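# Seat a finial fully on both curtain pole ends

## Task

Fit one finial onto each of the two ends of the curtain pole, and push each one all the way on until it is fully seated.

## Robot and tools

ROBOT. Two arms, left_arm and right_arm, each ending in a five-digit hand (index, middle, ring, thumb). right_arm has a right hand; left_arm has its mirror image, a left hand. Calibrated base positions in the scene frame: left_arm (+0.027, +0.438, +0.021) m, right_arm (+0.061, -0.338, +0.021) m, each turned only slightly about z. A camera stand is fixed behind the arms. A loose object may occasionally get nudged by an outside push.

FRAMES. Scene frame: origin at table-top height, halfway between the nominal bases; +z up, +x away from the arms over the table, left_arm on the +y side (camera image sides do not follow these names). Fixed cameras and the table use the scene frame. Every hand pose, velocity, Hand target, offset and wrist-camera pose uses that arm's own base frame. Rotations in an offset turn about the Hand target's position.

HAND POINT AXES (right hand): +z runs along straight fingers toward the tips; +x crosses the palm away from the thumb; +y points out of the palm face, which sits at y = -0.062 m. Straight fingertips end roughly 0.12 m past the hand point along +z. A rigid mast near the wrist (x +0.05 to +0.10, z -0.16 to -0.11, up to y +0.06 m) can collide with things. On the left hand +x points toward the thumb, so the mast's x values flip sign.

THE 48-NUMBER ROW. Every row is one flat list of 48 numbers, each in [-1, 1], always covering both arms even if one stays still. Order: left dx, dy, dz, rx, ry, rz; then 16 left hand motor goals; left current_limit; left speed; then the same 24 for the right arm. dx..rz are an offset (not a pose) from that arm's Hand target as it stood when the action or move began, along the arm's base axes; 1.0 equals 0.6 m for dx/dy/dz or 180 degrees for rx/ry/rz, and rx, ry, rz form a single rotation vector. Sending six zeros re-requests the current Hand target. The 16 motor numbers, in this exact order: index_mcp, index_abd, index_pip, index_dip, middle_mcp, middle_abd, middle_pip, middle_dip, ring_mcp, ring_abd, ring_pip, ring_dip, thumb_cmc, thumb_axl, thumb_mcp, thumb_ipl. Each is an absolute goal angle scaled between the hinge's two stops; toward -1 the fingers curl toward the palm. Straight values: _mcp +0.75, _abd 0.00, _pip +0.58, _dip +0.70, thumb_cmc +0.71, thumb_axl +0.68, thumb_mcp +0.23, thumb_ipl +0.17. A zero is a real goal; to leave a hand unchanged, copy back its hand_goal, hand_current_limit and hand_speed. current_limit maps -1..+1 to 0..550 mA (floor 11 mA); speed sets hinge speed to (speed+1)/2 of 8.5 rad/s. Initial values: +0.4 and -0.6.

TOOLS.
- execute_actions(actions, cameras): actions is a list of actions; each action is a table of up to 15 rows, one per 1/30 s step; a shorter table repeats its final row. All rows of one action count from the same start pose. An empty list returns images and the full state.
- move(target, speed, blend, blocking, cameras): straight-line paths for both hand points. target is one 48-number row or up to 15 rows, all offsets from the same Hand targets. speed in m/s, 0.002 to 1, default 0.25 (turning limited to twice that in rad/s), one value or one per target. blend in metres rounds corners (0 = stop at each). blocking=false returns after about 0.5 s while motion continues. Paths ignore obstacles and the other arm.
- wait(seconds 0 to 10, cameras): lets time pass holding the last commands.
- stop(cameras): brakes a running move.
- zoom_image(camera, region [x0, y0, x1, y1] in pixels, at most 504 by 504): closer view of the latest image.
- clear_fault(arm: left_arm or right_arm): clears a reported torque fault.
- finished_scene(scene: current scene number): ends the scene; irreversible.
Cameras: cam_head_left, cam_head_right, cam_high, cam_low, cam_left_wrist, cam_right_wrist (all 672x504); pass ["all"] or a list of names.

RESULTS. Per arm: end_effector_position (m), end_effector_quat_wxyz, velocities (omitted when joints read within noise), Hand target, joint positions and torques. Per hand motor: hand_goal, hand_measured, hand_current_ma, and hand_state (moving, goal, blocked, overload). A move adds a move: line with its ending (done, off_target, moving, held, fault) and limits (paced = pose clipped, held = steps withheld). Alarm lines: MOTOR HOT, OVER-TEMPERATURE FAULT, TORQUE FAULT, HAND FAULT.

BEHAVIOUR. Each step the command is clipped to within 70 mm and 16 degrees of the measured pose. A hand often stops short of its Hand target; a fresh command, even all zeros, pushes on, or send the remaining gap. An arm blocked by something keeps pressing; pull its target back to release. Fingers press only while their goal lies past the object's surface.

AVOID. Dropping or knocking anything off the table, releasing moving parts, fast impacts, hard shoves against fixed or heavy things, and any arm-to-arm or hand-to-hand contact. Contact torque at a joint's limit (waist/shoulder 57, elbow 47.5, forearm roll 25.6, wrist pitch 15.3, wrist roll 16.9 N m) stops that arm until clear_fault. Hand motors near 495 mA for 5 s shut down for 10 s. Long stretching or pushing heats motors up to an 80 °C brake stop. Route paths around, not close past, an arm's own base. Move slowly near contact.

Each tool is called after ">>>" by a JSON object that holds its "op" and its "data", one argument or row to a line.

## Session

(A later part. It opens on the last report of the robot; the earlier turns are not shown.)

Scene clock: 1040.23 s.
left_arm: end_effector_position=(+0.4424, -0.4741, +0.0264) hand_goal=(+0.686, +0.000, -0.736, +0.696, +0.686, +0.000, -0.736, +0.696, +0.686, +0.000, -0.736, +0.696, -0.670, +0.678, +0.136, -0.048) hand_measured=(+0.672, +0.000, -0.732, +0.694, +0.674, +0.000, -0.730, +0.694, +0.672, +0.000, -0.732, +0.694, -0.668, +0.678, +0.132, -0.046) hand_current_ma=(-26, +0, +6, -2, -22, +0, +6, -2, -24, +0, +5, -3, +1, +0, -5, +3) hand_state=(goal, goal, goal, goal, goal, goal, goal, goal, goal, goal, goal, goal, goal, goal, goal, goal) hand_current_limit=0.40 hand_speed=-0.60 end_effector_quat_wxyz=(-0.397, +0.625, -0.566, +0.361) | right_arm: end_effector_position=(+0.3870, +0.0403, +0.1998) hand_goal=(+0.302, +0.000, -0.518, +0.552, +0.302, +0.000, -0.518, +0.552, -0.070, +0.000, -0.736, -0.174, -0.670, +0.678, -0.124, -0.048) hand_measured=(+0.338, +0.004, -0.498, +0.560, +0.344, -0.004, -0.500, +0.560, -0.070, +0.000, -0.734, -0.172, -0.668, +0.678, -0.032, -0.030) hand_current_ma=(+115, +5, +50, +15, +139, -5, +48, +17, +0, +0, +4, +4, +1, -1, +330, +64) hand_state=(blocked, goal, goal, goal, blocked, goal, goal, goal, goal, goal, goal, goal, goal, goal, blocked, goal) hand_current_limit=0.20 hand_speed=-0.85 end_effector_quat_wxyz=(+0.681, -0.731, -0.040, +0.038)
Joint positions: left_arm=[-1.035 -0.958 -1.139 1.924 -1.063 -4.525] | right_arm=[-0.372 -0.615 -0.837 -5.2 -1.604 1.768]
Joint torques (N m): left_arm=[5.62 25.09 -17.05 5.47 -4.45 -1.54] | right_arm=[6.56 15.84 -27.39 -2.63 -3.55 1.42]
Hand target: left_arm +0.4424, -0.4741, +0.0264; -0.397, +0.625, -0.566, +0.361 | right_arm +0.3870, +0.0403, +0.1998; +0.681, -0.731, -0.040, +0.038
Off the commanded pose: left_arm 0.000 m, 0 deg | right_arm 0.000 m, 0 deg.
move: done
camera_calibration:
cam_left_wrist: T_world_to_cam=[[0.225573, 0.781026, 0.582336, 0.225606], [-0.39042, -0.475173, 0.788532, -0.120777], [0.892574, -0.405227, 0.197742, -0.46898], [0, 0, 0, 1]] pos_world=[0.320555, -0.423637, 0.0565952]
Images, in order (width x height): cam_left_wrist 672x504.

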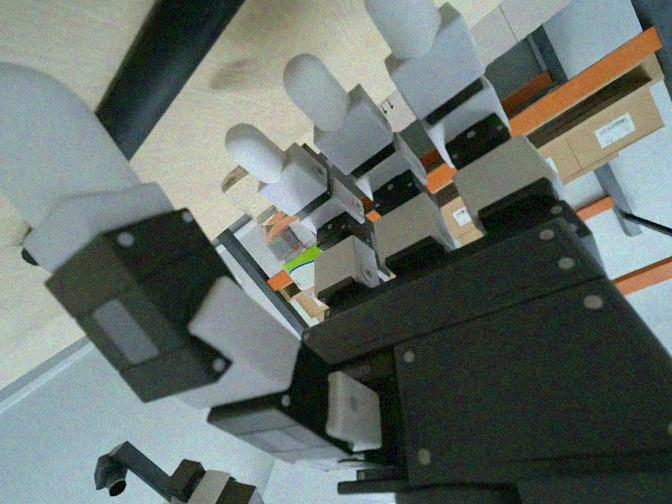

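>>> {"op": "move", "data": {
  "target": [
    [0.0092,0.0006,0,0,0,-0.0128, 0.493,0,-0.737,0.696, 0.493,0,-0.737,0.696, 0.493,0,-0.737,0.696, -0.671,0.677,-0.067,-0.049, 0.4,-0.6, 0,0,0,0,0,0, 0.302,0,-0.518,0.552, 0.302,0,-0.518,0.552, -0.07,0,-0.736,-0.174, -0.67,0.678,-0.124,-0.048, 0.2,-0.85]
  ],
  "speed": 0.1,
  "cameras": ["cam_left_wrist"]
}}

>>> {"op": "zoom_image", "data": {
  "camera": "cam_left_wrist",
  "region": [0, 0, 400, 300]
}}

Scene clock: 1059.47 s.
left_arm: end_effector_position=(+0.4479, -0.4737, +0.0264) hand_goal=(+0.494, +0.000, -0.736, +0.696, +0.494, +0.000, -0.736, +0.696, +0.494, +0.000, -0.736, +0.696, -0.670, +0.678, -0.066, -0.048) hand_measured=(+0.492, +0.000, -0.732, +0.694, +0.492, +0.000, -0.730, +0.694, +0.492, +0.000, -0.732, +0.694, -0.668, +0.678, -0.064, -0.046) hand_current_ma=(-3, +0, +6, -2, -2, +0, +6, -2, -2, +0, +5, -3, +1, +0, +3, +3) hand_state=(goal, goal, goal, goal, goal, goal, goal, goal, goal, goal, goal, goal, goal, goal, goal, goal) hand_current_limit=0.40 hand_speed=-0.60 end_effector_quat_wxyz=(-0.390, +0.614, -0.579, +0.369) | right_arm: end_effector_position=(+0.3870, +0.0403, +0.1998) hand_goal=(+0.302, +0.000, -0.518, +0.552, +0.302, +0.000, -0.518, +0.552, -0.070, +0.000, -0.736, -0.174, -0.670, +0.678, -0.124, -0.048) hand_measured=(+0.338, +0.004, -0.498, +0.560, +0.344, -0.004, -0.500, +0.560, -0.070, +0.000, -0.734, -0.172, -0.668, +0.678, -0.032, -0.030) hand_current_ma=(+115, +5, +50, +15, +139, -5, +48, +17, +0, +0, +4, +4, +1, -1, +330, +64) hand_state=(blocked, goal, goal, goal, blocked, goal, goal, goal, goal, goal, goal, goal, goal, goal, blocked, goal) hand_current_limit=0.20 hand_speed=-0.85 end_effector_quat_wxyz=(+0.681, -0.731, -0.040, +0.038)
Joint positions: left_arm=[-1.019 -0.954 -1.13 1.984 -1.056 -4.535] | right_arm=[-0.372 -0.615 -0.837 -5.2 -1.604 1.768]
Joint torques (N m): left_arm=[6.13 44.03 -7.37 5.28 0.92 -1.6] | right_arm=[6.78 16.92 -26.93 -2.43 -3.52 1.35]
Hand target: left_arm +0.4479, -0.4737, +0.0264; -0.390, +0.614, -0.579, +0.369 | right_arm +0.3870, +0.0403, +0.1998; +0.681, -0.731, -0.040, +0.038
Off the commanded pose: left_arm 0.000 m, 0 deg | right_arm 0.000 m, 0 deg.
move: done
camera_calibration:
cam_left_wrist: T_world_to_cam=[[0.256708, 0.771323, 0.582376, 0.205488], [-0.409195, -0.459159, 0.7885, -0.102407], [0.875591, -0.44072, 0.197752, -0.483018], [0, 0, 0, 1]] pos_world=[0.328272, -0.418394, 0.0565951]
Images, in order (width x height): cam_left_wrist 672x504.

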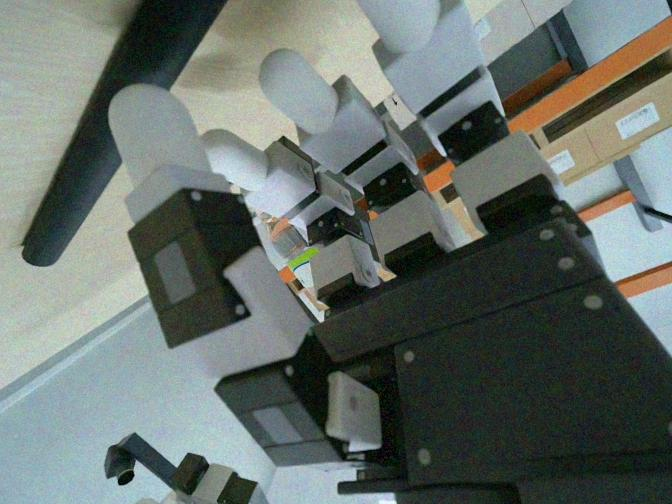

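Scaled by 1.260 from the camera's 672x504 image, which has a finer 960x720 frame.

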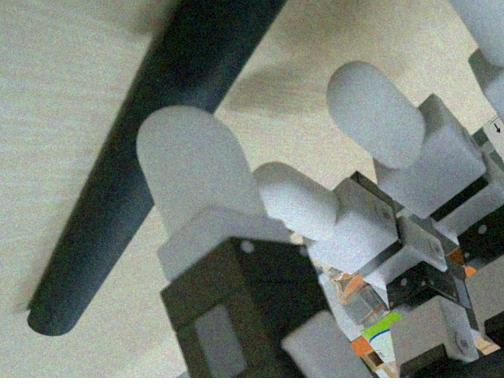

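>>> {"op": "move", "data": {
  "target": [
    [0.0062,0.0004,0,0,0,0.0067, 0.493,0,-0.737,0.696, 0.493,0,-0.737,0.696, 0.493,0,-0.737,0.696, -0.671,0.677,-0.067,-0.049, 0.4,-0.6, 0,0,0,0,0,0, 0.302,0,-0.518,0.552, 0.302,0,-0.518,0.552, -0.07,0,-0.736,-0.174, -0.67,0.678,-0.124,-0.048, 0.2,-0.85],
    [0.0062,0.0004,-0.0347,0,0,0.0067, 0.493,0,-0.737,0.696, 0.493,0,-0.737,0.696, 0.493,0,-0.737,0.696, -0.671,0.677,-0.067,-0.049, 0.4,-0.6, 0,0,0,0,0,0, 0.302,0,-0.518,0.552, 0.302,0,-0.518,0.552, -0.07,0,-0.736,-0.174, -0.67,0.678,-0.124,-0.048, 0.2,-0.85]
  ],
  "speed": 0.08,
  "cameras": ["cam_left_wrist","cam_low"]
}}

>>> {"op": "zoom_image", "data": {
  "camera": "cam_left_wrist",
  "region": [0, 0, 400, 300]
}}

Scene clock: 1078.63 s.
left_arm: end_effector_position=(+0.4517, -0.4735, +0.0056) hand_goal=(+0.494, +0.000, -0.736, +0.696, +0.494, +0.000, -0.736, +0.696, +0.494, +0.000, -0.736, +0.696, -0.670, +0.678, -0.066, -0.048) hand_measured=(+0.492, +0.000, -0.732, +0.694, +0.492, +0.000, -0.730, +0.694, +0.492, +0.000, -0.732, +0.694, -0.668, +0.678, -0.064, -0.046) hand_current_ma=(-3, +0, +6, -2, -2, +0, +6, -2, -2, +0, +5, -3, +1, +0, +4, +3) hand_state=(goal, goal, goal, goal, goal, goal, goal, goal, goal, goal, goal, goal, goal, goal, goal, goal) hand_current_limit=0.40 hand_speed=-0.60 end_effector_quat_wxyz=(-0.394, +0.620, -0.572, +0.365) | right_arm: end_effector_position=(+0.3870, +0.0403, +0.1998) hand_goal=(+0.302, +0.000, -0.518, +0.552, +0.302, +0.000, -0.518, +0.552, -0.070, +0.000, -0.736, -0.174, -0.670, +0.678, -0.124, -0.048) hand_measured=(+0.338, +0.004, -0.498, +0.560, +0.344, -0.004, -0.500, +0.560, -0.070, +0.000, -0.734, -0.172, -0.668, +0.678, -0.032, -0.030) hand_current_ma=(+115, +5, +50, +15, +139, -5, +48, +17, +0, +0, +4, +4, +1, -1, +330, +64) hand_state=(blocked, goal, goal, goal, blocked, goal, goal, goal, goal, goal, goal, goal, goal, goal, blocked, goal) hand_current_limit=0.20 hand_speed=-0.85 end_effector_quat_wxyz=(+0.681, -0.731, -0.040, +0.038)
Joint positions: left_arm=[-1.016 -1.006 -1.166 1.974 -1.066 -4.552] | right_arm=[-0.372 -0.615 -0.837 -5.2 -1.604 1.768]
Joint torques (N m): left_arm=[4.22 24.88 -15.88 5.44 -4.48 -1.48] | right_arm=[6.72 16.84 -27.01 -2.7 -3.48 1.33]
Hand target: left_arm +0.4517, -0.4735, +0.0056; -0.394, +0.620, -0.572, +0.365 | right_arm +0.3870, +0.0403, +0.1998; +0.681, -0.731, -0.040, +0.038
Off the commanded pose: left_arm 0.000 m, 0 deg | right_arm 0.000 m, 0 deg.
move: done
camera_calibration:
cam_left_wrist: T_world_to_cam=[[0.240512, 0.776542, 0.582355, 0.226253], [-0.399491, -0.467602, 0.788514, -0.0927713], [0.884625, -0.422292, 0.197757, -0.47737], [0, 0, 0, 1]] pos_world=[0.330815, -0.420665, 0.0357952]
Images, in order (width x height): cam_low 672x504, cam_left_wrist 672x504.

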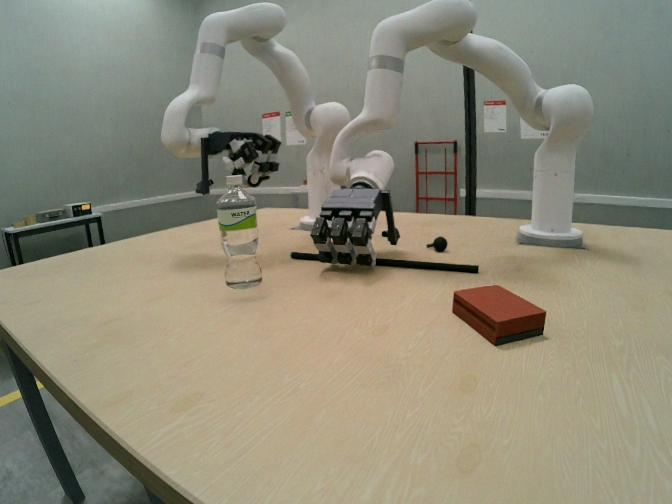

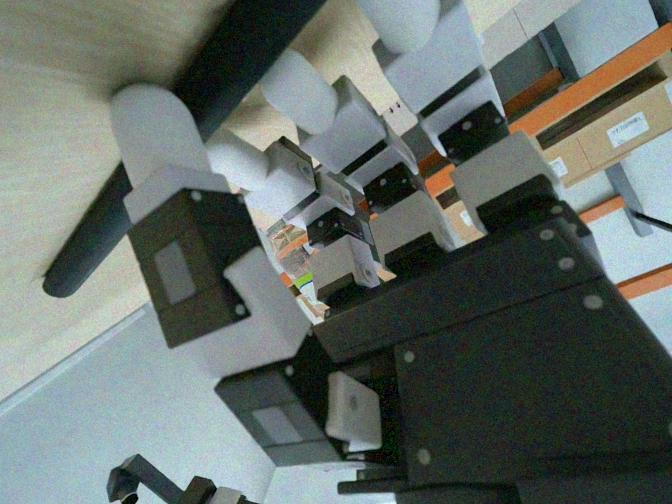

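Scaled by 1.260 from the camera's 672x504 image, which has a finer 960x720 frame.

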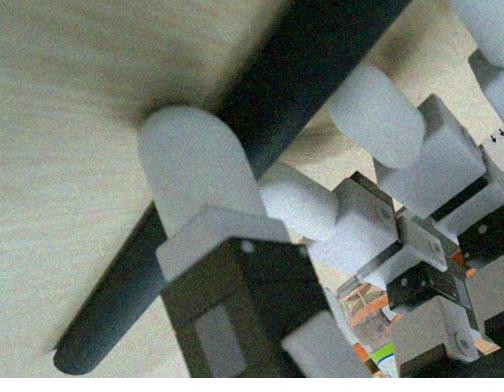

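>>> {"op": "move", "data": {
  "target": [
    [0,0,0,0,0,0, 0.404,0,-0.737,0.696, 0.404,0,-0.737,0.696, 0.404,0,-0.737,0.696, -0.671,0.677,-0.118,-0.049, 0.0,-0.9, 0,0,0,0,0,0, 0.302,0,-0.518,0.552, 0.302,0,-0.518,0.552, -0.07,0,-0.736,-0.174, -0.67,0.678,-0.124,-0.048, 0.2,-0.85],
    [0,0,-0.0037,0,0,0, 0.384,0,-0.737,0.696, 0.384,0,-0.737,0.696, 0.384,0,-0.737,0.696, -0.671,0.677,-0.202,-0.049, 0.6,-0.9, 0,0,0,0,0,0, 0.302,0,-0.518,0.552, 0.302,0,-0.518,0.552, -0.07,0,-0.736,-0.174, -0.67,0.678,-0.124,-0.048, 0.2,-0.85]
  ],
  "speed": 0.03,
  "cameras": ["cam_left_wrist","cam_low"]
}}

>>> {"op": "zoom_image", "data": {
  "camera": "cam_left_wrist",
  "region": [0, 0, 400, 300]
}}

Scene clock: 1093.97 s.
left_arm: end_effector_position=(+0.4517, -0.4735, +0.0034) hand_goal=(+0.384, +0.000, -0.736, +0.696, +0.384, +0.000, -0.736, +0.696, +0.384, +0.000, -0.736, +0.696, -0.670, +0.678, -0.202, -0.048) hand_measured=(+0.418, +0.000, -0.752, +0.686, +0.424, +0.000, -0.752, +0.686, +0.430, +0.000, -0.752, +0.684, -0.668, +0.678, -0.098, -0.040) hand_current_ma=(+86, +0, -29, -14, +107, +0, -31, -15, +130, +0, -28, -21, +1, +0, +440, +16) hand_state=(blocked, goal, goal, goal, blocked, goal, goal, goal, blocked, goal, goal, goal, goal, goal, blocked, goal) hand_current_limit=0.60 hand_speed=-0.90 end_effector_quat_wxyz=(-0.394, +0.620, -0.572, +0.365) | right_arm: end_effector_position=(+0.3870, +0.0403, +0.1998) hand_goal=(+0.302, +0.000, -0.518, +0.552, +0.302, +0.000, -0.518, +0.552, -0.070, +0.000, -0.736, -0.174, -0.670, +0.678, -0.124, -0.048) hand_measured=(+0.338, +0.004, -0.498, +0.560, +0.344, -0.004, -0.500, +0.560, -0.070, +0.000, -0.734, -0.172, -0.668, +0.678, -0.032, -0.030) hand_current_ma=(+115, +5, +50, +15, +139, -5, +48, +17, +0, +0, +4, +4, +1, -1, +330, +64) hand_state=(blocked, goal, goal, goal, blocked, goal, goal, goal, goal, goal, goal, goal, goal, goal, blocked, goal) hand_current_limit=0.20 hand_speed=-0.85 end_effector_quat_wxyz=(+0.681, -0.731, -0.040, +0.038)
Joint positions: left_arm=[-1.016 -1.012 -1.168 1.975 -1.067 -4.555] | right_arm=[-0.372 -0.615 -0.837 -5.2 -1.604 1.768]
Joint torques (N m): left_arm=[-1.23 14.32 -9.28 4.21 3.62 -1.63] | right_arm=[6.49 16.74 -26.7 -2.41 -3.58 1.52]
Hand target: left_arm +0.4517, -0.4735, +0.0034; -0.394, +0.620, -0.572, +0.365 | right_arm +0.3870, +0.0403, +0.1998; +0.681, -0.731, -0.040, +0.038
Off the commanded pose: left_arm 0.000 m, 0 deg | right_arm 0.000 m, 0 deg.
move: done
camera_calibration:
cam_left_wrist: T_world_to_cam=[[0.240222, 0.776571, 0.582435, 0.227616], [-0.399699, -0.46765, 0.788381, -0.0909438], [0.884609, -0.422185, 0.198055, -0.476983], [0, 0, 0, 1]] pos_world=[0.330915, -0.420665, 0.0335956]
Images, in order (width x height): cam_low 672x504, cam_left_wrist 672x504.

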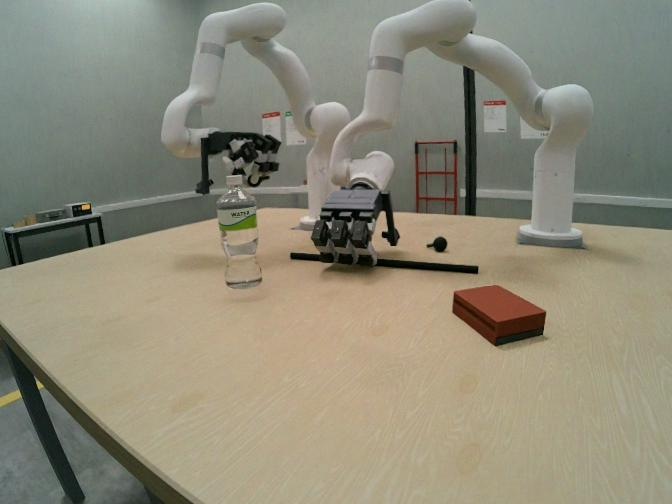

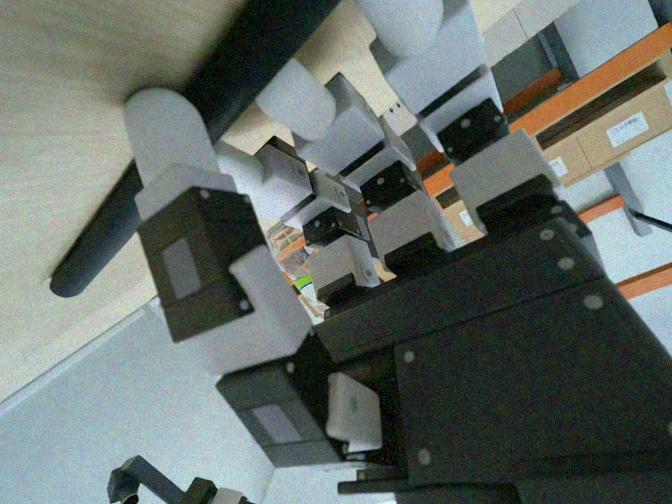

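Scaled by 1.260 from the camera's 672x504 image, which has a finer 960x720 frame.

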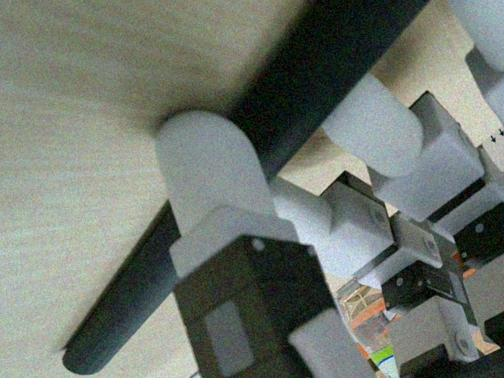

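>>> {"op": "move", "data": {
  "target": [
    [0,0,0.03,0,0,0, 0.384,0,-0.737,0.696, 0.384,0,-0.737,0.696, 0.384,0,-0.737,0.696, -0.671,0.677,-0.202,-0.049, 0.6,-0.9, 0,0,0,0,0,0, 0.302,0,-0.518,0.552, 0.302,0,-0.518,0.552, -0.07,0,-0.736,-0.174, -0.67,0.678,-0.124,-0.048, 0.2,-0.85]
  ],
  "speed": 0.04,
  "cameras": ["cam_left_wrist","cam_low"]
}}

>>> {"op": "zoom_image", "data": {
  "camera": "cam_low",
  "region": [280, 180, 500, 290]
}}

Scene clock: 1108.10 s.
left_arm: end_effector_position=(+0.4517, -0.4735, +0.0213) hand_goal=(+0.384, +0.000, -0.736, +0.696, +0.384, +0.000, -0.736, +0.696, +0.384, +0.000, -0.736, +0.696, -0.670, +0.678, -0.202, -0.048) hand_measured=(+0.382, +0.000, -0.730, +0.698, +0.382, +0.000, -0.730, +0.698, +0.382, +0.000, -0.730, +0.700, -0.668, +0.678, -0.198, -0.044) hand_current_ma=(-1, +0, +8, +1, -1, +0, +9, +3, -1, +0, +8, +4, +1, +0, +7, +5) hand_state=(goal, goal, goal, goal, goal, goal, goal, goal, goal, goal, goal, goal, goal, goal, goal, goal) hand_current_limit=0.60 hand_speed=-0.90 end_effector_quat_wxyz=(-0.394, +0.620, -0.572, +0.365) | right_arm: end_effector_position=(+0.3870, +0.0403, +0.1998) hand_goal=(+0.302, +0.000, -0.518, +0.552, +0.302, +0.000, -0.518, +0.552, -0.070, +0.000, -0.736, -0.174, -0.670, +0.678, -0.124, -0.048) hand_measured=(+0.338, +0.004, -0.498, +0.560, +0.344, -0.004, -0.500, +0.560, -0.070, +0.000, -0.734, -0.172, -0.668, +0.678, -0.032, -0.030) hand_current_ma=(+115, +5, +50, +15, +139, -5, +48, +17, +0, +0, +4, +4, +1, -1, +330, +64) hand_state=(blocked, goal, goal, goal, blocked, goal, goal, goal, goal, goal, goal, goal, goal, goal, blocked, goal) hand_current_limit=0.20 hand_speed=-0.85 end_effector_quat_wxyz=(+0.681, -0.731, -0.040, +0.038)
Joint positions: left_arm=[-1.016 -0.971 -1.149 1.964 -1.058 -4.532] | right_arm=[-0.372 -0.615 -0.837 -5.2 -1.604 1.768]
Joint torques (N m): left_arm=[-3.37 42.8 -6.86 -4.7 0.95 1.5] | right_arm=[5.79 19.38 -26.83 -2.35 -3.52 1.43]
Hand target: left_arm +0.4517, -0.4735, +0.0214; -0.394, +0.620, -0.572, +0.365 | right_arm +0.3870, +0.0403, +0.1998; +0.681, -0.731, -0.040, +0.038
Off the commanded pose: left_arm 0.000 m, 0 deg | right_arm 0.000 m, 0 deg.
move: done
camera_calibration:
cam_left_wrist: T_world_to_cam=[[0.240512, 0.776542, 0.582355, 0.21711], [-0.399491, -0.467602, 0.788514, -0.105151], [0.884625, -0.422292, 0.197757, -0.480475], [0, 0, 0, 1]] pos_world=[0.330815, -0.420665, 0.0514952]
Images, in order (width x height): cam_low 672x504, cam_left_wrist 672x504.

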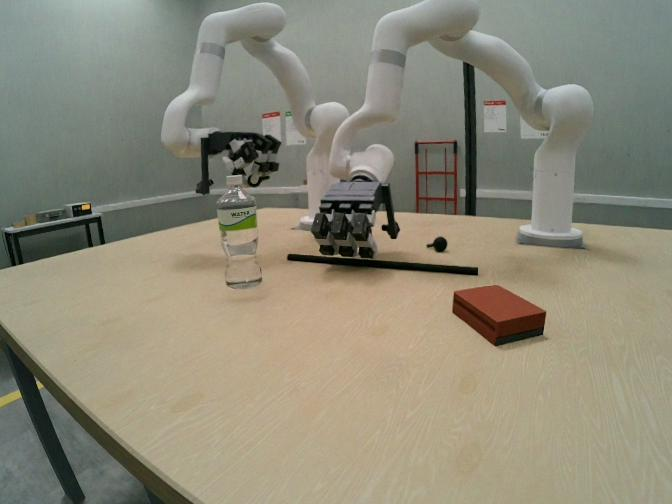

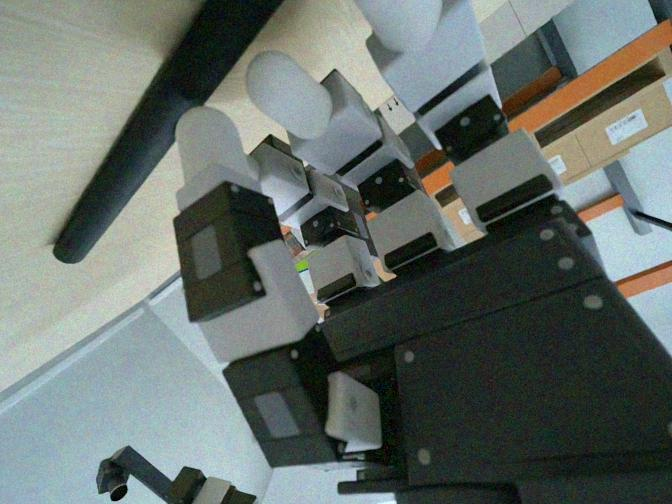

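Scaled by 2.291 from the camera's 672x504 image, which has a finer 960x720 frame.

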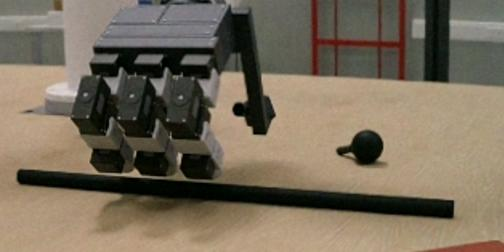

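>>> {"op": "zoom_image", "data": {
  "camera": "cam_left_wrist",
  "region": [20, 180, 140, 290]
}}

>>> {"op": "zoom_image", "data": {
  "camera": "cam_left_wrist",
  "region": [60, 430, 260, 504]
}}

>>> {"op": "zoom_image", "data": {
  "camera": "cam_low",
  "region": [400, 220, 500, 290]
}}

Scaled by 4.200 from the camera's 672x504 image, which has a finer 960x720 frame.

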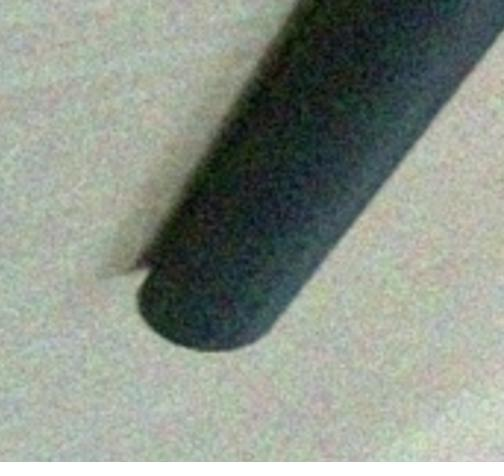

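Scaled by 2.520 from the camera's 672x504 image, which has a finer 960x720 frame.

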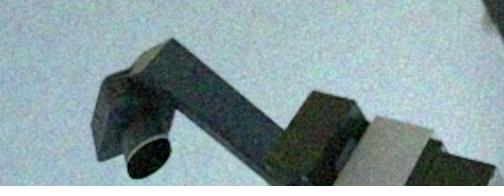

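Scaled by 5.040 from the camera's 672x504 image, which has a finer 960x720 frame.

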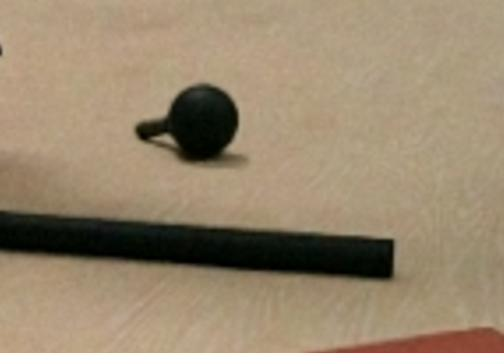

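>>> {"op": "move", "data": {
  "target": [
    [0,0,0.0145,0,0,0, 0.493,0,-0.737,0.696, 0.493,0,-0.737,0.696, 0.493,0,-0.737,0.696, -0.671,0.677,-0.067,-0.049, 0.4,-0.6, 0,0,0,0,0,0, 0.302,0,-0.518,0.552, 0.302,0,-0.518,0.552, -0.07,0,-0.736,-0.174, -0.67,0.678,-0.124,-0.048, 0.2,-0.85],
    [0.0223,0.002,0.0145,0,0,0.0095, 0.493,0,-0.737,0.696, 0.493,0,-0.737,0.696, 0.493,0,-0.737,0.696, -0.671,0.677,-0.067,-0.049, 0.4,-0.6, 0,0,0,0,0,0, 0.302,0,-0.518,0.552, 0.302,0,-0.518,0.552, -0.07,0,-0.736,-0.174, -0.67,0.678,-0.124,-0.048, 0.2,-0.85]
  ],
  "speed": 0.1,
  "cameras": ["cam_left_wrist"]
}}

>>> {"op": "zoom_image", "data": {
  "camera": "cam_left_wrist",
  "region": [0, 0, 400, 300]
}}

Scene clock: 1230.40 s.
left_arm: end_effector_position=(+0.4650, -0.4723, +0.0301) hand_goal=(+0.494, +0.000, -0.736, +0.696, +0.494, +0.000, -0.736, +0.696, +0.494, +0.000, -0.736, +0.696, -0.670, +0.678, -0.066, -0.048) hand_measured=(+0.482, +0.000, -0.730, +0.698, +0.484, +0.000, -0.730, +0.698, +0.484, +0.000, -0.730, +0.700, -0.668, +0.678, -0.068, -0.046) hand_current_ma=(-20, +0, +7, +1, -17, +0, +8, +3, -19, +0, +7, +4, +1, +0, -1, +4) hand_state=(goal, goal, goal, goal, goal, goal, goal, goal, goal, goal, goal, goal, goal, goal, goal, goal) hand_current_limit=0.40 hand_speed=-0.60 end_effector_quat_wxyz=(-0.399, +0.628, -0.563, +0.359) | right_arm: end_effector_position=(+0.3870, +0.0403, +0.1998) hand_goal=(+0.302, +0.000, -0.518, +0.552, +0.302, +0.000, -0.518, +0.552, -0.070, +0.000, -0.736, -0.174, -0.670, +0.678, -0.124, -0.048) hand_measured=(+0.338, +0.004, -0.498, +0.560, +0.344, -0.004, -0.500, +0.560, -0.070, +0.000, -0.734, -0.172, -0.668, +0.678, -0.032, -0.030) hand_current_ma=(+115, +5, +50, +15, +139, -5, +48, +17, +0, +0, +4, +4, +1, -1, +330, +64) hand_state=(blocked, goal, goal, goal, blocked, goal, goal, goal, goal, goal, goal, goal, goal, goal, blocked, goal) hand_current_limit=0.20 hand_speed=-0.85 end_effector_quat_wxyz=(+0.681, -0.731, -0.040, +0.038)
Joint positions: left_arm=[-1 -0.965 -1.173 1.935 -1.05 -4.499] | right_arm=[-0.372 -0.615 -0.837 -5.2 -1.604 1.768]
Joint torques (N m): left_arm=[6.05 23.14 -17.11 -4.88 1.08 1.65] | right_arm=[7.33 16.82 -25.77 -2.2 -3.52 1.42]
Hand target: left_arm +0.4650, -0.4723, +0.0301; -0.399, +0.628, -0.563, +0.359 | right_arm +0.3870, +0.0403, +0.1998; +0.681, -0.731, -0.040, +0.038
Off the commanded pose: left_arm 0.000 m, 0 deg | right_arm 0.000 m, 0 deg.
move: done
camera_calibration:
cam_left_wrist: T_world_to_cam=[[0.217238, 0.783363, 0.582366, 0.221901], [-0.385354, -0.479328, 0.788509, -0.118305], [0.896833, -0.395712, 0.197744, -0.486681], [0, 0, 0, 1]] pos_world=[0.342676, -0.423122, 0.0602951]
Images, in order (width x height): cam_left_wrist 672x504.

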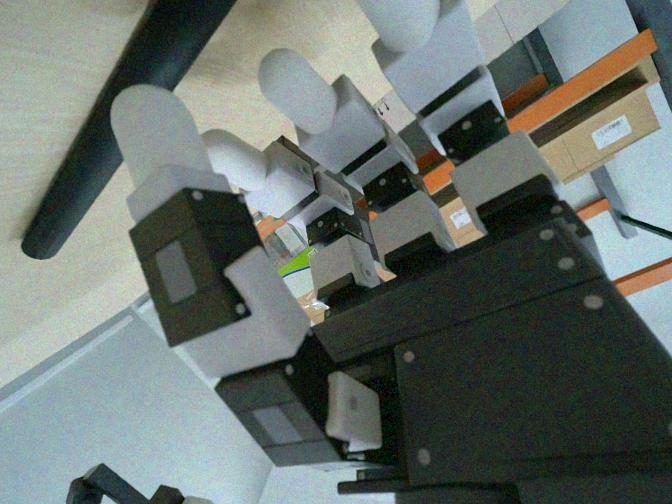

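Scaled by 1.260 from the camera's 672x504 image, which has a finer 960x720 frame.

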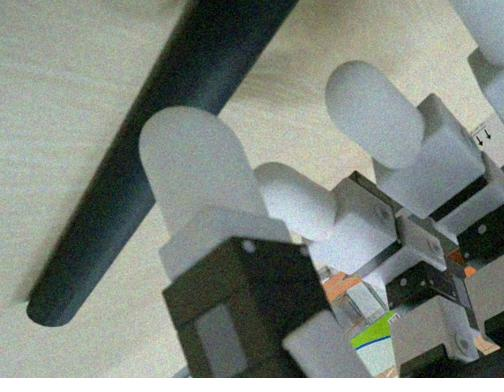

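>>> {"op": "move", "data": {
  "target": [
    [0.0174,0.0017,0,0,0,-0.0045, 0.493,0,-0.737,0.696, 0.493,0,-0.737,0.696, 0.493,0,-0.737,0.696, -0.671,0.677,-0.067,-0.049, 0.4,-0.6, 0,0,0,0,0,0, 0.302,0,-0.518,0.552, 0.302,0,-0.518,0.552, -0.07,0,-0.736,-0.174, -0.67,0.678,-0.124,-0.048, 0.2,-0.85],
    [0.0174,0.0017,-0.0377,0,0,-0.0045, 0.493,0,-0.737,0.696, 0.493,0,-0.737,0.696, 0.493,0,-0.737,0.696, -0.671,0.677,-0.067,-0.049, 0.4,-0.6, 0,0,0,0,0,0, 0.302,0,-0.518,0.552, 0.302,0,-0.518,0.552, -0.07,0,-0.736,-0.174, -0.67,0.678,-0.124,-0.048, 0.2,-0.85]
  ],
  "speed": 0.1,
  "cameras": ["cam_left_wrist"]
}}

>>> {"op": "zoom_image", "data": {
  "camera": "cam_left_wrist",
  "region": [0, 0, 400, 300]
}}

Scene clock: 1261.20 s.
left_arm: end_effector_position=(+0.4755, -0.4712, +0.0075) hand_goal=(+0.494, +0.000, -0.736, +0.696, +0.494, +0.000, -0.736, +0.696, +0.494, +0.000, -0.736, +0.696, -0.670, +0.678, -0.066, -0.048) hand_measured=(+0.482, +0.000, -0.730, +0.698, +0.484, +0.000, -0.730, +0.698, +0.484, +0.000, -0.730, +0.700, -0.668, +0.678, -0.068, -0.046) hand_current_ma=(-20, +0, +7, +1, -17, +0, +8, +3, -18, +0, +7, +4, +1, +0, -1, +4) hand_state=(goal, goal, goal, goal, goal, goal, goal, goal, goal, goal, goal, goal, goal, goal, goal, goal) hand_current_limit=0.40 hand_speed=-0.60 end_effector_quat_wxyz=(-0.397, +0.624, -0.567, +0.362) | right_arm: end_effector_position=(+0.3870, +0.0403, +0.1998) hand_goal=(+0.302, +0.000, -0.518, +0.552, +0.302, +0.000, -0.518, +0.552, -0.070, +0.000, -0.736, -0.174, -0.670, +0.678, -0.124, -0.048) hand_measured=(+0.338, +0.004, -0.498, +0.560, +0.344, -0.004, -0.500, +0.560, -0.070, +0.000, -0.734, -0.172, -0.668, +0.678, -0.032, -0.030) hand_current_ma=(+115, +5, +50, +15, +139, -5, +48, +17, +0, +0, +4, +4, +1, -1, +330, +64) hand_state=(blocked, goal, goal, goal, blocked, goal, goal, goal, goal, goal, goal, goal, goal, goal, blocked, goal) hand_current_limit=0.20 hand_speed=-0.85 end_effector_quat_wxyz=(+0.681, -0.731, -0.040, +0.038)
Joint positions: left_arm=[-0.981 -1.019 -1.205 1.98 -1.052 -4.525] | right_arm=[-0.372 -0.615 -0.837 -5.2 -1.604 1.768]
Joint torques (N m): left_arm=[6.54 25.27 -16.29 5.53 -4.52 -1.55] | right_arm=[4.95 16.4 -26 -1.87 -3.53 1.52]
Hand target: left_arm +0.4755, -0.4712, +0.0074; -0.397, +0.624, -0.568, +0.362 | right_arm +0.3870, +0.0403, +0.1998; +0.681, -0.731, -0.040, +0.038
Off the commanded pose: left_arm 0.000 m, 0 deg | right_arm 0.000 m, 0 deg.
move: done
camera_calibration:
cam_left_wrist: T_world_to_cam=[[0.228289, 0.78021, 0.582372, 0.225223], [-0.392106, -0.473832, 0.788502, -0.0901485], [0.891144, -0.408358, 0.197754, -0.494434], [0, 0, 0, 1]] pos_world=[0.353848, -0.420343, 0.0376951]
Images, in order (width x height): cam_left_wrist 672x504.

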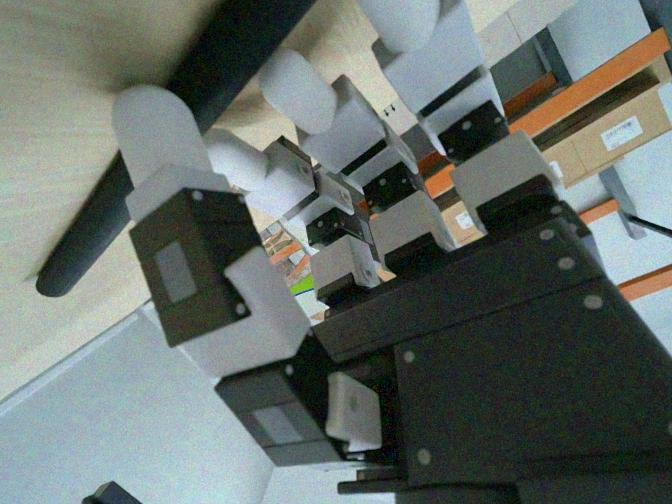

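Scaled by 1.260 from the camera's 672x504 image, which has a finer 960x720 frame.

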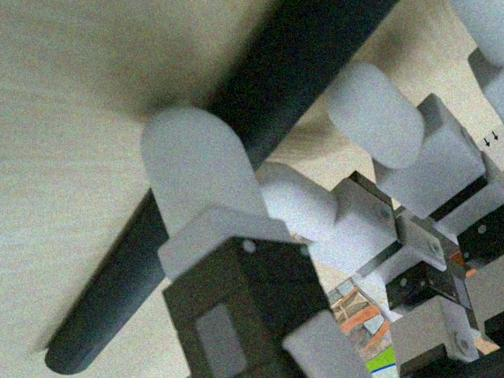

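>>> {"op": "move", "data": {
  "target": [
    [0,0,0,0,0,0, 0.411,0,-0.737,0.696, 0.411,0,-0.737,0.696, 0.411,0,-0.737,0.696, -0.671,0.677,-0.118,-0.049, 0.0,-0.9, 0,0,0,0,0,0, 0.302,0,-0.518,0.552, 0.302,0,-0.518,0.552, -0.07,0,-0.736,-0.174, -0.67,0.678,-0.124,-0.048, 0.2,-0.85],
    [0,0,-0.0042,0,0,0, 0.370,0,-0.737,0.696, 0.370,0,-0.737,0.696, 0.370,0,-0.737,0.696, -0.671,0.677,-0.225,-0.049, 0.75,-0.95, 0,0,0,0,0,0, 0.302,0,-0.518,0.552, 0.302,0,-0.518,0.552, -0.07,0,-0.736,-0.174, -0.67,0.678,-0.124,-0.048, 0.2,-0.85]
  ],
  "speed": 0.03,
  "cameras": ["cam_left_wrist","cam_low"]
}}

>>> {"op": "zoom_image", "data": {
  "camera": "cam_left_wrist",
  "region": [0, 0, 400, 300]
}}

Scene clock: 1275.13 s.
left_arm: end_effector_position=(+0.4755, -0.4712, +0.0050) hand_goal=(+0.370, +0.000, -0.736, +0.696, +0.370, +0.000, -0.736, +0.696, +0.370, +0.000, -0.736, +0.696, -0.670, +0.678, -0.224, -0.048) hand_measured=(+0.392, +0.000, -0.730, +0.698, +0.402, +0.000, -0.734, +0.696, +0.418, +0.000, -0.748, +0.686, -0.670, +0.678, -0.094, -0.028) hand_current_ma=(+48, +0, +7, +1, +81, +0, +1, +0, +131, +0, -21, -14, +0, +0, +421, +61) hand_state=(blocked, goal, goal, goal, blocked, goal, goal, goal, blocked, goal, goal, goal, goal, goal, moving, moving) hand_current_limit=0.75 hand_speed=-0.95 end_effector_quat_wxyz=(-0.397, +0.624, -0.567, +0.362) | right_arm: end_effector_position=(+0.3870, +0.0403, +0.1998) hand_goal=(+0.302, +0.000, -0.518, +0.552, +0.302, +0.000, -0.518, +0.552, -0.070, +0.000, -0.736, -0.174, -0.670, +0.678, -0.124, -0.048) hand_measured=(+0.338, +0.004, -0.498, +0.560, +0.344, -0.004, -0.500, +0.560, -0.070, +0.000, -0.734, -0.172, -0.668, +0.678, -0.032, -0.030) hand_current_ma=(+115, +5, +50, +15, +139, -5, +48, +17, +0, +0, +4, +4, +1, -1, +330, +64) hand_state=(blocked, goal, goal, goal, blocked, goal, goal, goal, goal, goal, goal, goal, goal, goal, blocked, goal) hand_current_limit=0.20 hand_speed=-0.85 end_effector_quat_wxyz=(+0.681, -0.731, -0.040, +0.038)
Joint positions: left_arm=[-0.98 -1.024 -1.208 1.982 -1.053 -4.528] | right_arm=[-0.372 -0.615 -0.837 -5.2 -1.604 1.768]
Joint torques (N m): left_arm=[2.46 21.96 -13.32 4.32 -1.94 -1.71] | right_arm=[6.15 17.18 -26.2 -2.46 -3.54 1.48]
Hand target: left_arm +0.4755, -0.4712, +0.0049; -0.397, +0.624, -0.568, +0.362 | right_arm +0.3870, +0.0403, +0.1998; +0.681, -0.731, -0.040, +0.038
Off the commanded pose: left_arm 0.000 m, 0 deg | right_arm 0.000 m, 0 deg.
move: done
camera_calibration:
cam_left_wrist: T_world_to_cam=[[0.228205, 0.780195, 0.582424, 0.226759], [-0.392195, -0.473863, 0.788439, -0.088078], [0.891126, -0.40835, 0.197851, -0.493913], [0, 0, 0, 1]] pos_world=[0.353847, -0.420343, 0.0350952]
Images, in order (width x height): cam_low 672x504, cam_left_wrist 672x504.

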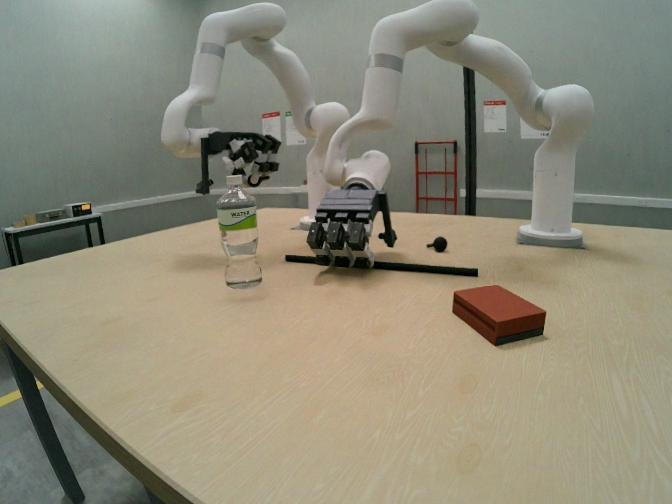

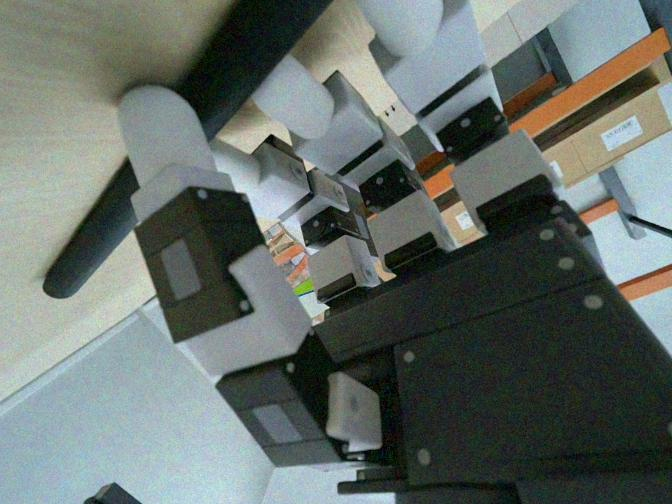

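Scaled by 1.260 from the camera's 672x504 image, which has a finer 960x720 frame.

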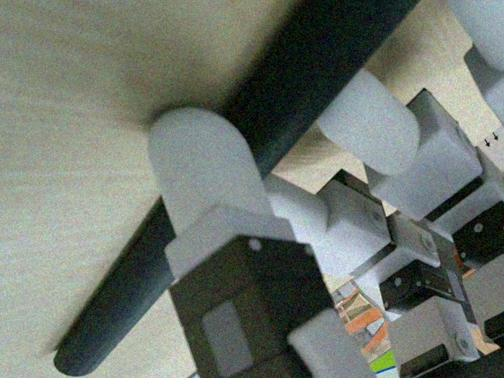

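>>> {"op": "move", "data": {
  "target": [
    [0,0,0.005,0,0,0, 0.370,0,-0.737,0.696, 0.370,0,-0.737,0.696, 0.370,0,-0.737,0.696, -0.671,0.677,-0.225,-0.049, 0.75,-0.95, 0,0,0,0,0,0, 0.302,0,-0.518,0.552, 0.302,0,-0.518,0.552, -0.07,0,-0.736,-0.174, -0.67,0.678,-0.124,-0.048, 0.2,-0.85]
  ],
  "speed": 0.02,
  "cameras": ["cam_left_wrist"]
}}

>>> {"op": "zoom_image", "data": {
  "camera": "cam_left_wrist",
  "region": [0, 0, 400, 300]
}}

Scene clock: 1291.60 s.
left_arm: end_effector_position=(+0.4755, -0.4712, +0.0079) hand_goal=(+0.370, +0.000, -0.736, +0.696, +0.370, +0.000, -0.736, +0.696, +0.370, +0.000, -0.736, +0.696, -0.670, +0.678, -0.224, -0.048) hand_measured=(+0.392, +0.000, -0.722, +0.702, +0.398, +0.000, -0.722, +0.700, +0.402, +0.000, -0.724, +0.702, -0.668, +0.678, -0.112, -0.020) hand_current_ma=(+48, +0, +26, +7, +64, +0, +24, +6, +78, +0, +20, +7, +1, +0, +480, +93) hand_state=(blocked, goal, goal, goal, blocked, goal, goal, goal, blocked, goal, goal, goal, goal, goal, blocked, blocked) hand_current_limit=0.75 hand_speed=-0.95 end_effector_quat_wxyz=(-0.397, +0.624, -0.568, +0.362) | right_arm: end_effector_position=(+0.3870, +0.0403, +0.1998) hand_goal=(+0.302, +0.000, -0.518, +0.552, +0.302, +0.000, -0.518, +0.552, -0.070, +0.000, -0.736, -0.174, -0.670, +0.678, -0.124, -0.048) hand_measured=(+0.338, +0.004, -0.498, +0.560, +0.344, -0.004, -0.500, +0.560, -0.070, +0.000, -0.734, -0.172, -0.668, +0.678, -0.032, -0.030) hand_current_ma=(+115, +5, +50, +15, +139, -5, +48, +17, +0, +0, +4, +4, +1, -1, +330, +64) hand_state=(blocked, goal, goal, goal, blocked, goal, goal, goal, goal, goal, goal, goal, goal, goal, blocked, goal) hand_current_limit=0.20 hand_speed=-0.85 end_effector_quat_wxyz=(+0.681, -0.731, -0.040, +0.038)
Joint positions: left_arm=[-0.981 -1.018 -1.204 1.98 -1.052 -4.525] | right_arm=[-0.372 -0.615 -0.837 -5.2 -1.604 1.768]
Joint torques (N m): left_arm=[-5.39 44.1 -7.82 -4.66 0.66 1.46] | right_arm=[6.58 17.97 -26.26 -2.45 -3.53 1.57]
Hand target: left_arm +0.4755, -0.4712, +0.0079; -0.397, +0.624, -0.568, +0.362 | right_arm +0.3870, +0.0403, +0.1998; +0.681, -0.731, -0.040, +0.038
Off the commanded pose: left_arm 0.000 m, 0 deg | right_arm 0.000 m, 0 deg.
move: done
camera_calibration:
cam_left_wrist: T_world_to_cam=[[0.228289, 0.78021, 0.582372, 0.22499], [-0.392106, -0.473832, 0.788502, -0.0904639], [0.891144, -0.408358, 0.197754, -0.494513], [0, 0, 0, 1]] pos_world=[0.353848, -0.420343, 0.0380951]
Images, in order (width x height): cam_left_wrist 672x504.

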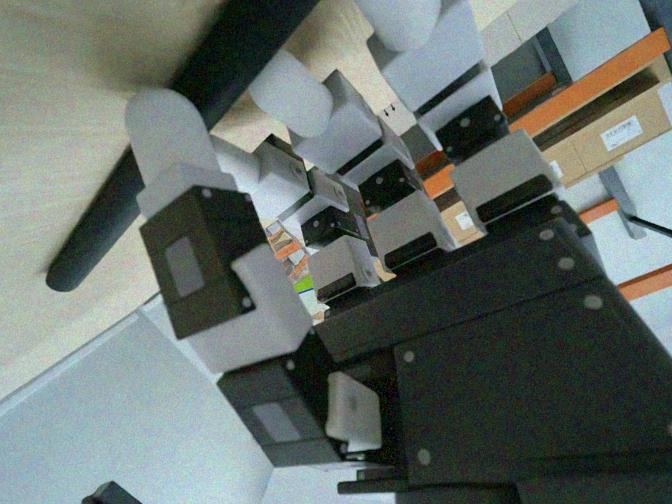

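Scaled by 1.260 from the camera's 672x504 image, which has a finer 960x720 frame.

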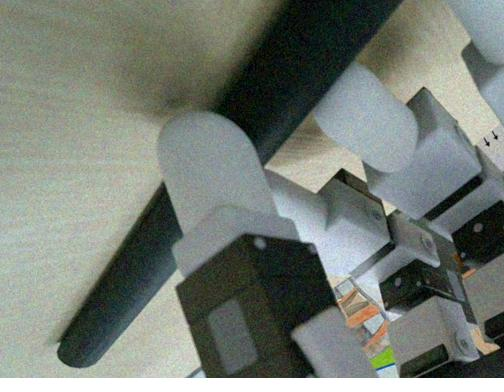

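>>> {"op": "wait", "data": {
  "seconds": 0,
  "cameras": ["cam_head_left","cam_head_right","cam_high","cam_low"]
}}

>>> {"op": "zoom_image", "data": {
  "camera": "cam_high",
  "region": [240, 250, 340, 330]
}}

>>> {"op": "zoom_image", "data": {
  "camera": "cam_head_right",
  "region": [380, 270, 500, 350]
}}

>>> {"op": "zoom_image", "data": {
  "camera": "cam_low",
  "region": [270, 230, 370, 290]
}}

Scene clock: 1364.03 s.
left_arm: end_effector_position=(+0.4755, -0.4712, +0.0079) hand_goal=(+0.370, +0.000, -0.736, +0.696, +0.370, +0.000, -0.736, +0.696, +0.370, +0.000, -0.736, +0.696, -0.670, +0.678, -0.224, -0.048) hand_measured=(+0.392, +0.000, -0.722, +0.702, +0.398, +0.000, -0.722, +0.700, +0.402, +0.000, -0.724, +0.702, -0.668, +0.678, -0.112, -0.020) hand_current_ma=(+48, +0, +26, +7, +64, +0, +24, +6, +78, +0, +20, +7, +1, +0, +481, +93) hand_state=(blocked, goal, goal, goal, blocked, goal, goal, goal, blocked, goal, goal, goal, goal, goal, blocked, blocked) hand_current_limit=0.75 hand_speed=-0.95 end_effector_quat_wxyz=(-0.397, +0.624, -0.568, +0.362) | right_arm: end_effector_position=(+0.3870, +0.0403, +0.1998) hand_goal=(+0.302, +0.000, -0.518, +0.552, +0.302, +0.000, -0.518, +0.552, -0.070, +0.000, -0.736, -0.174, -0.670, +0.678, -0.124, -0.048) hand_measured=(+0.338, +0.004, -0.498, +0.560, +0.344, -0.004, -0.500, +0.560, -0.070, +0.000, -0.734, -0.172, -0.668, +0.678, -0.032, -0.030) hand_current_ma=(+115, +5, +50, +15, +139, -5, +48, +17, +0, +0, +4, +4, +1, -1, +330, +64) hand_state=(blocked, goal, goal, goal, blocked, goal, goal, goal, goal, goal, goal, goal, goal, goal, blocked, goal) hand_current_limit=0.20 hand_speed=-0.85 end_effector_quat_wxyz=(+0.681, -0.731, -0.040, +0.038)
Joint positions: left_arm=[-0.981 -1.018 -1.204 1.98 -1.052 -4.525] | right_arm=[-0.372 -0.615 -0.837 -5.2 -1.604 1.768]
Joint torques (N m): left_arm=[-5.12 44.62 -7.84 -4.47 0.32 1.46] | right_arm=[5.51 18.1 -25.82 -2.65 -3.35 1.45]
Hand target: left_arm +0.4755, -0.4712, +0.0079; -0.397, +0.624, -0.568, +0.362 | right_arm +0.3870, +0.0403, +0.1998; +0.681, -0.731, -0.040, +0.038
Off the commanded pose: left_arm 0.000 m, 0 deg | right_arm 0.000 m, 0 deg.
Images, in order (width x height): cam_head_left 672x504, cam_head_right 672x504, cam_high 672x504, cam_low 672x504.

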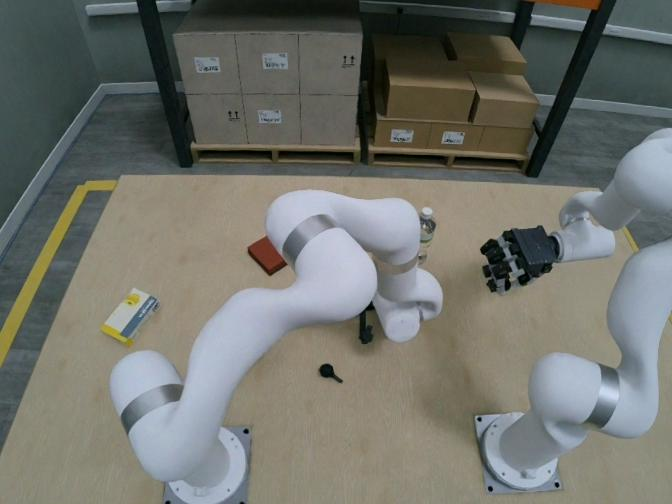

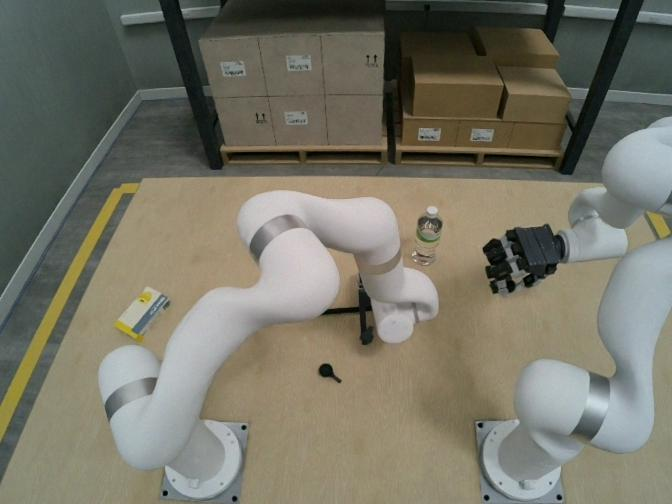

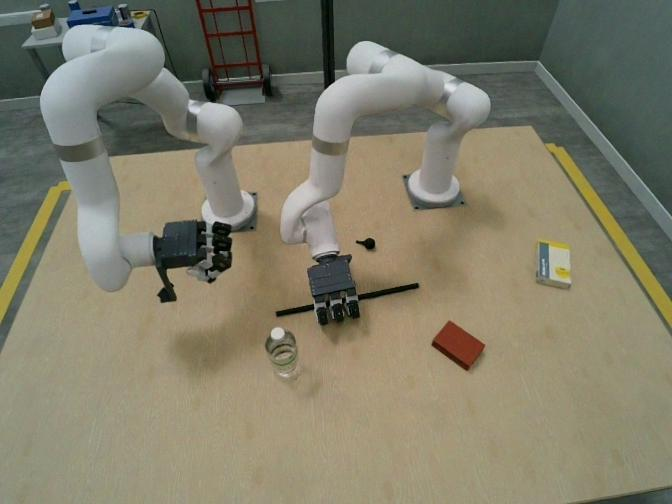

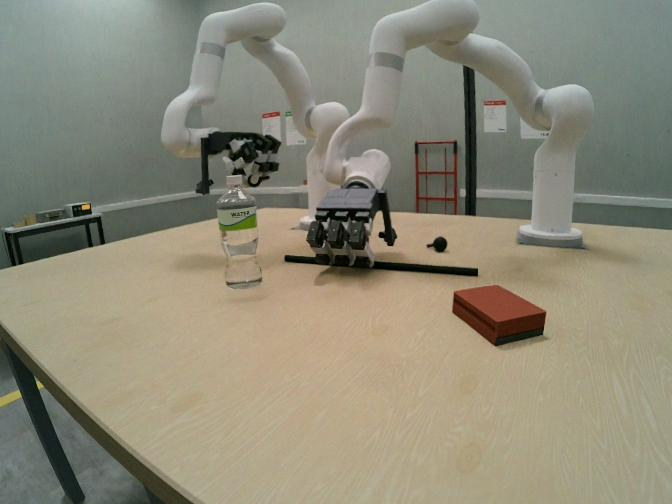

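Scaled by 5.040 from the camera's 672x504 image, which has a finer 960x720 frame.

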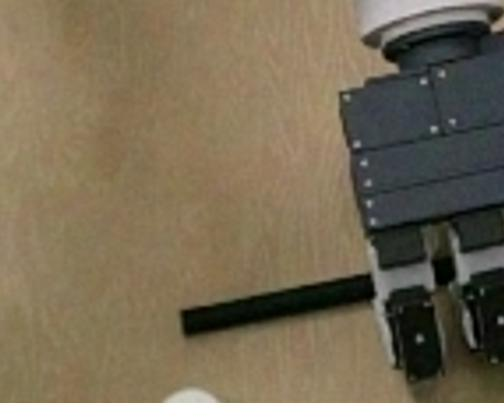

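Scaled by 4.200 from the camera's 672x504 image, which has a finer 960x720 frame.

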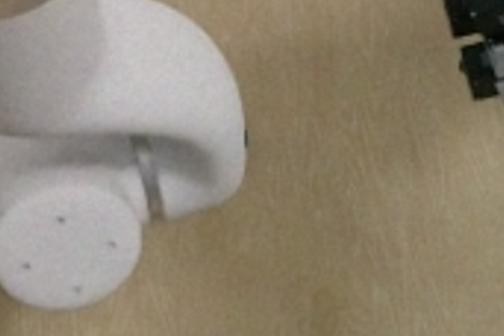

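Scaled by 5.040 from the camera's 672x504 image, which has a finer 960x720 frame.

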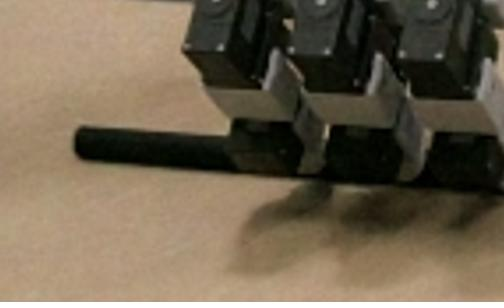

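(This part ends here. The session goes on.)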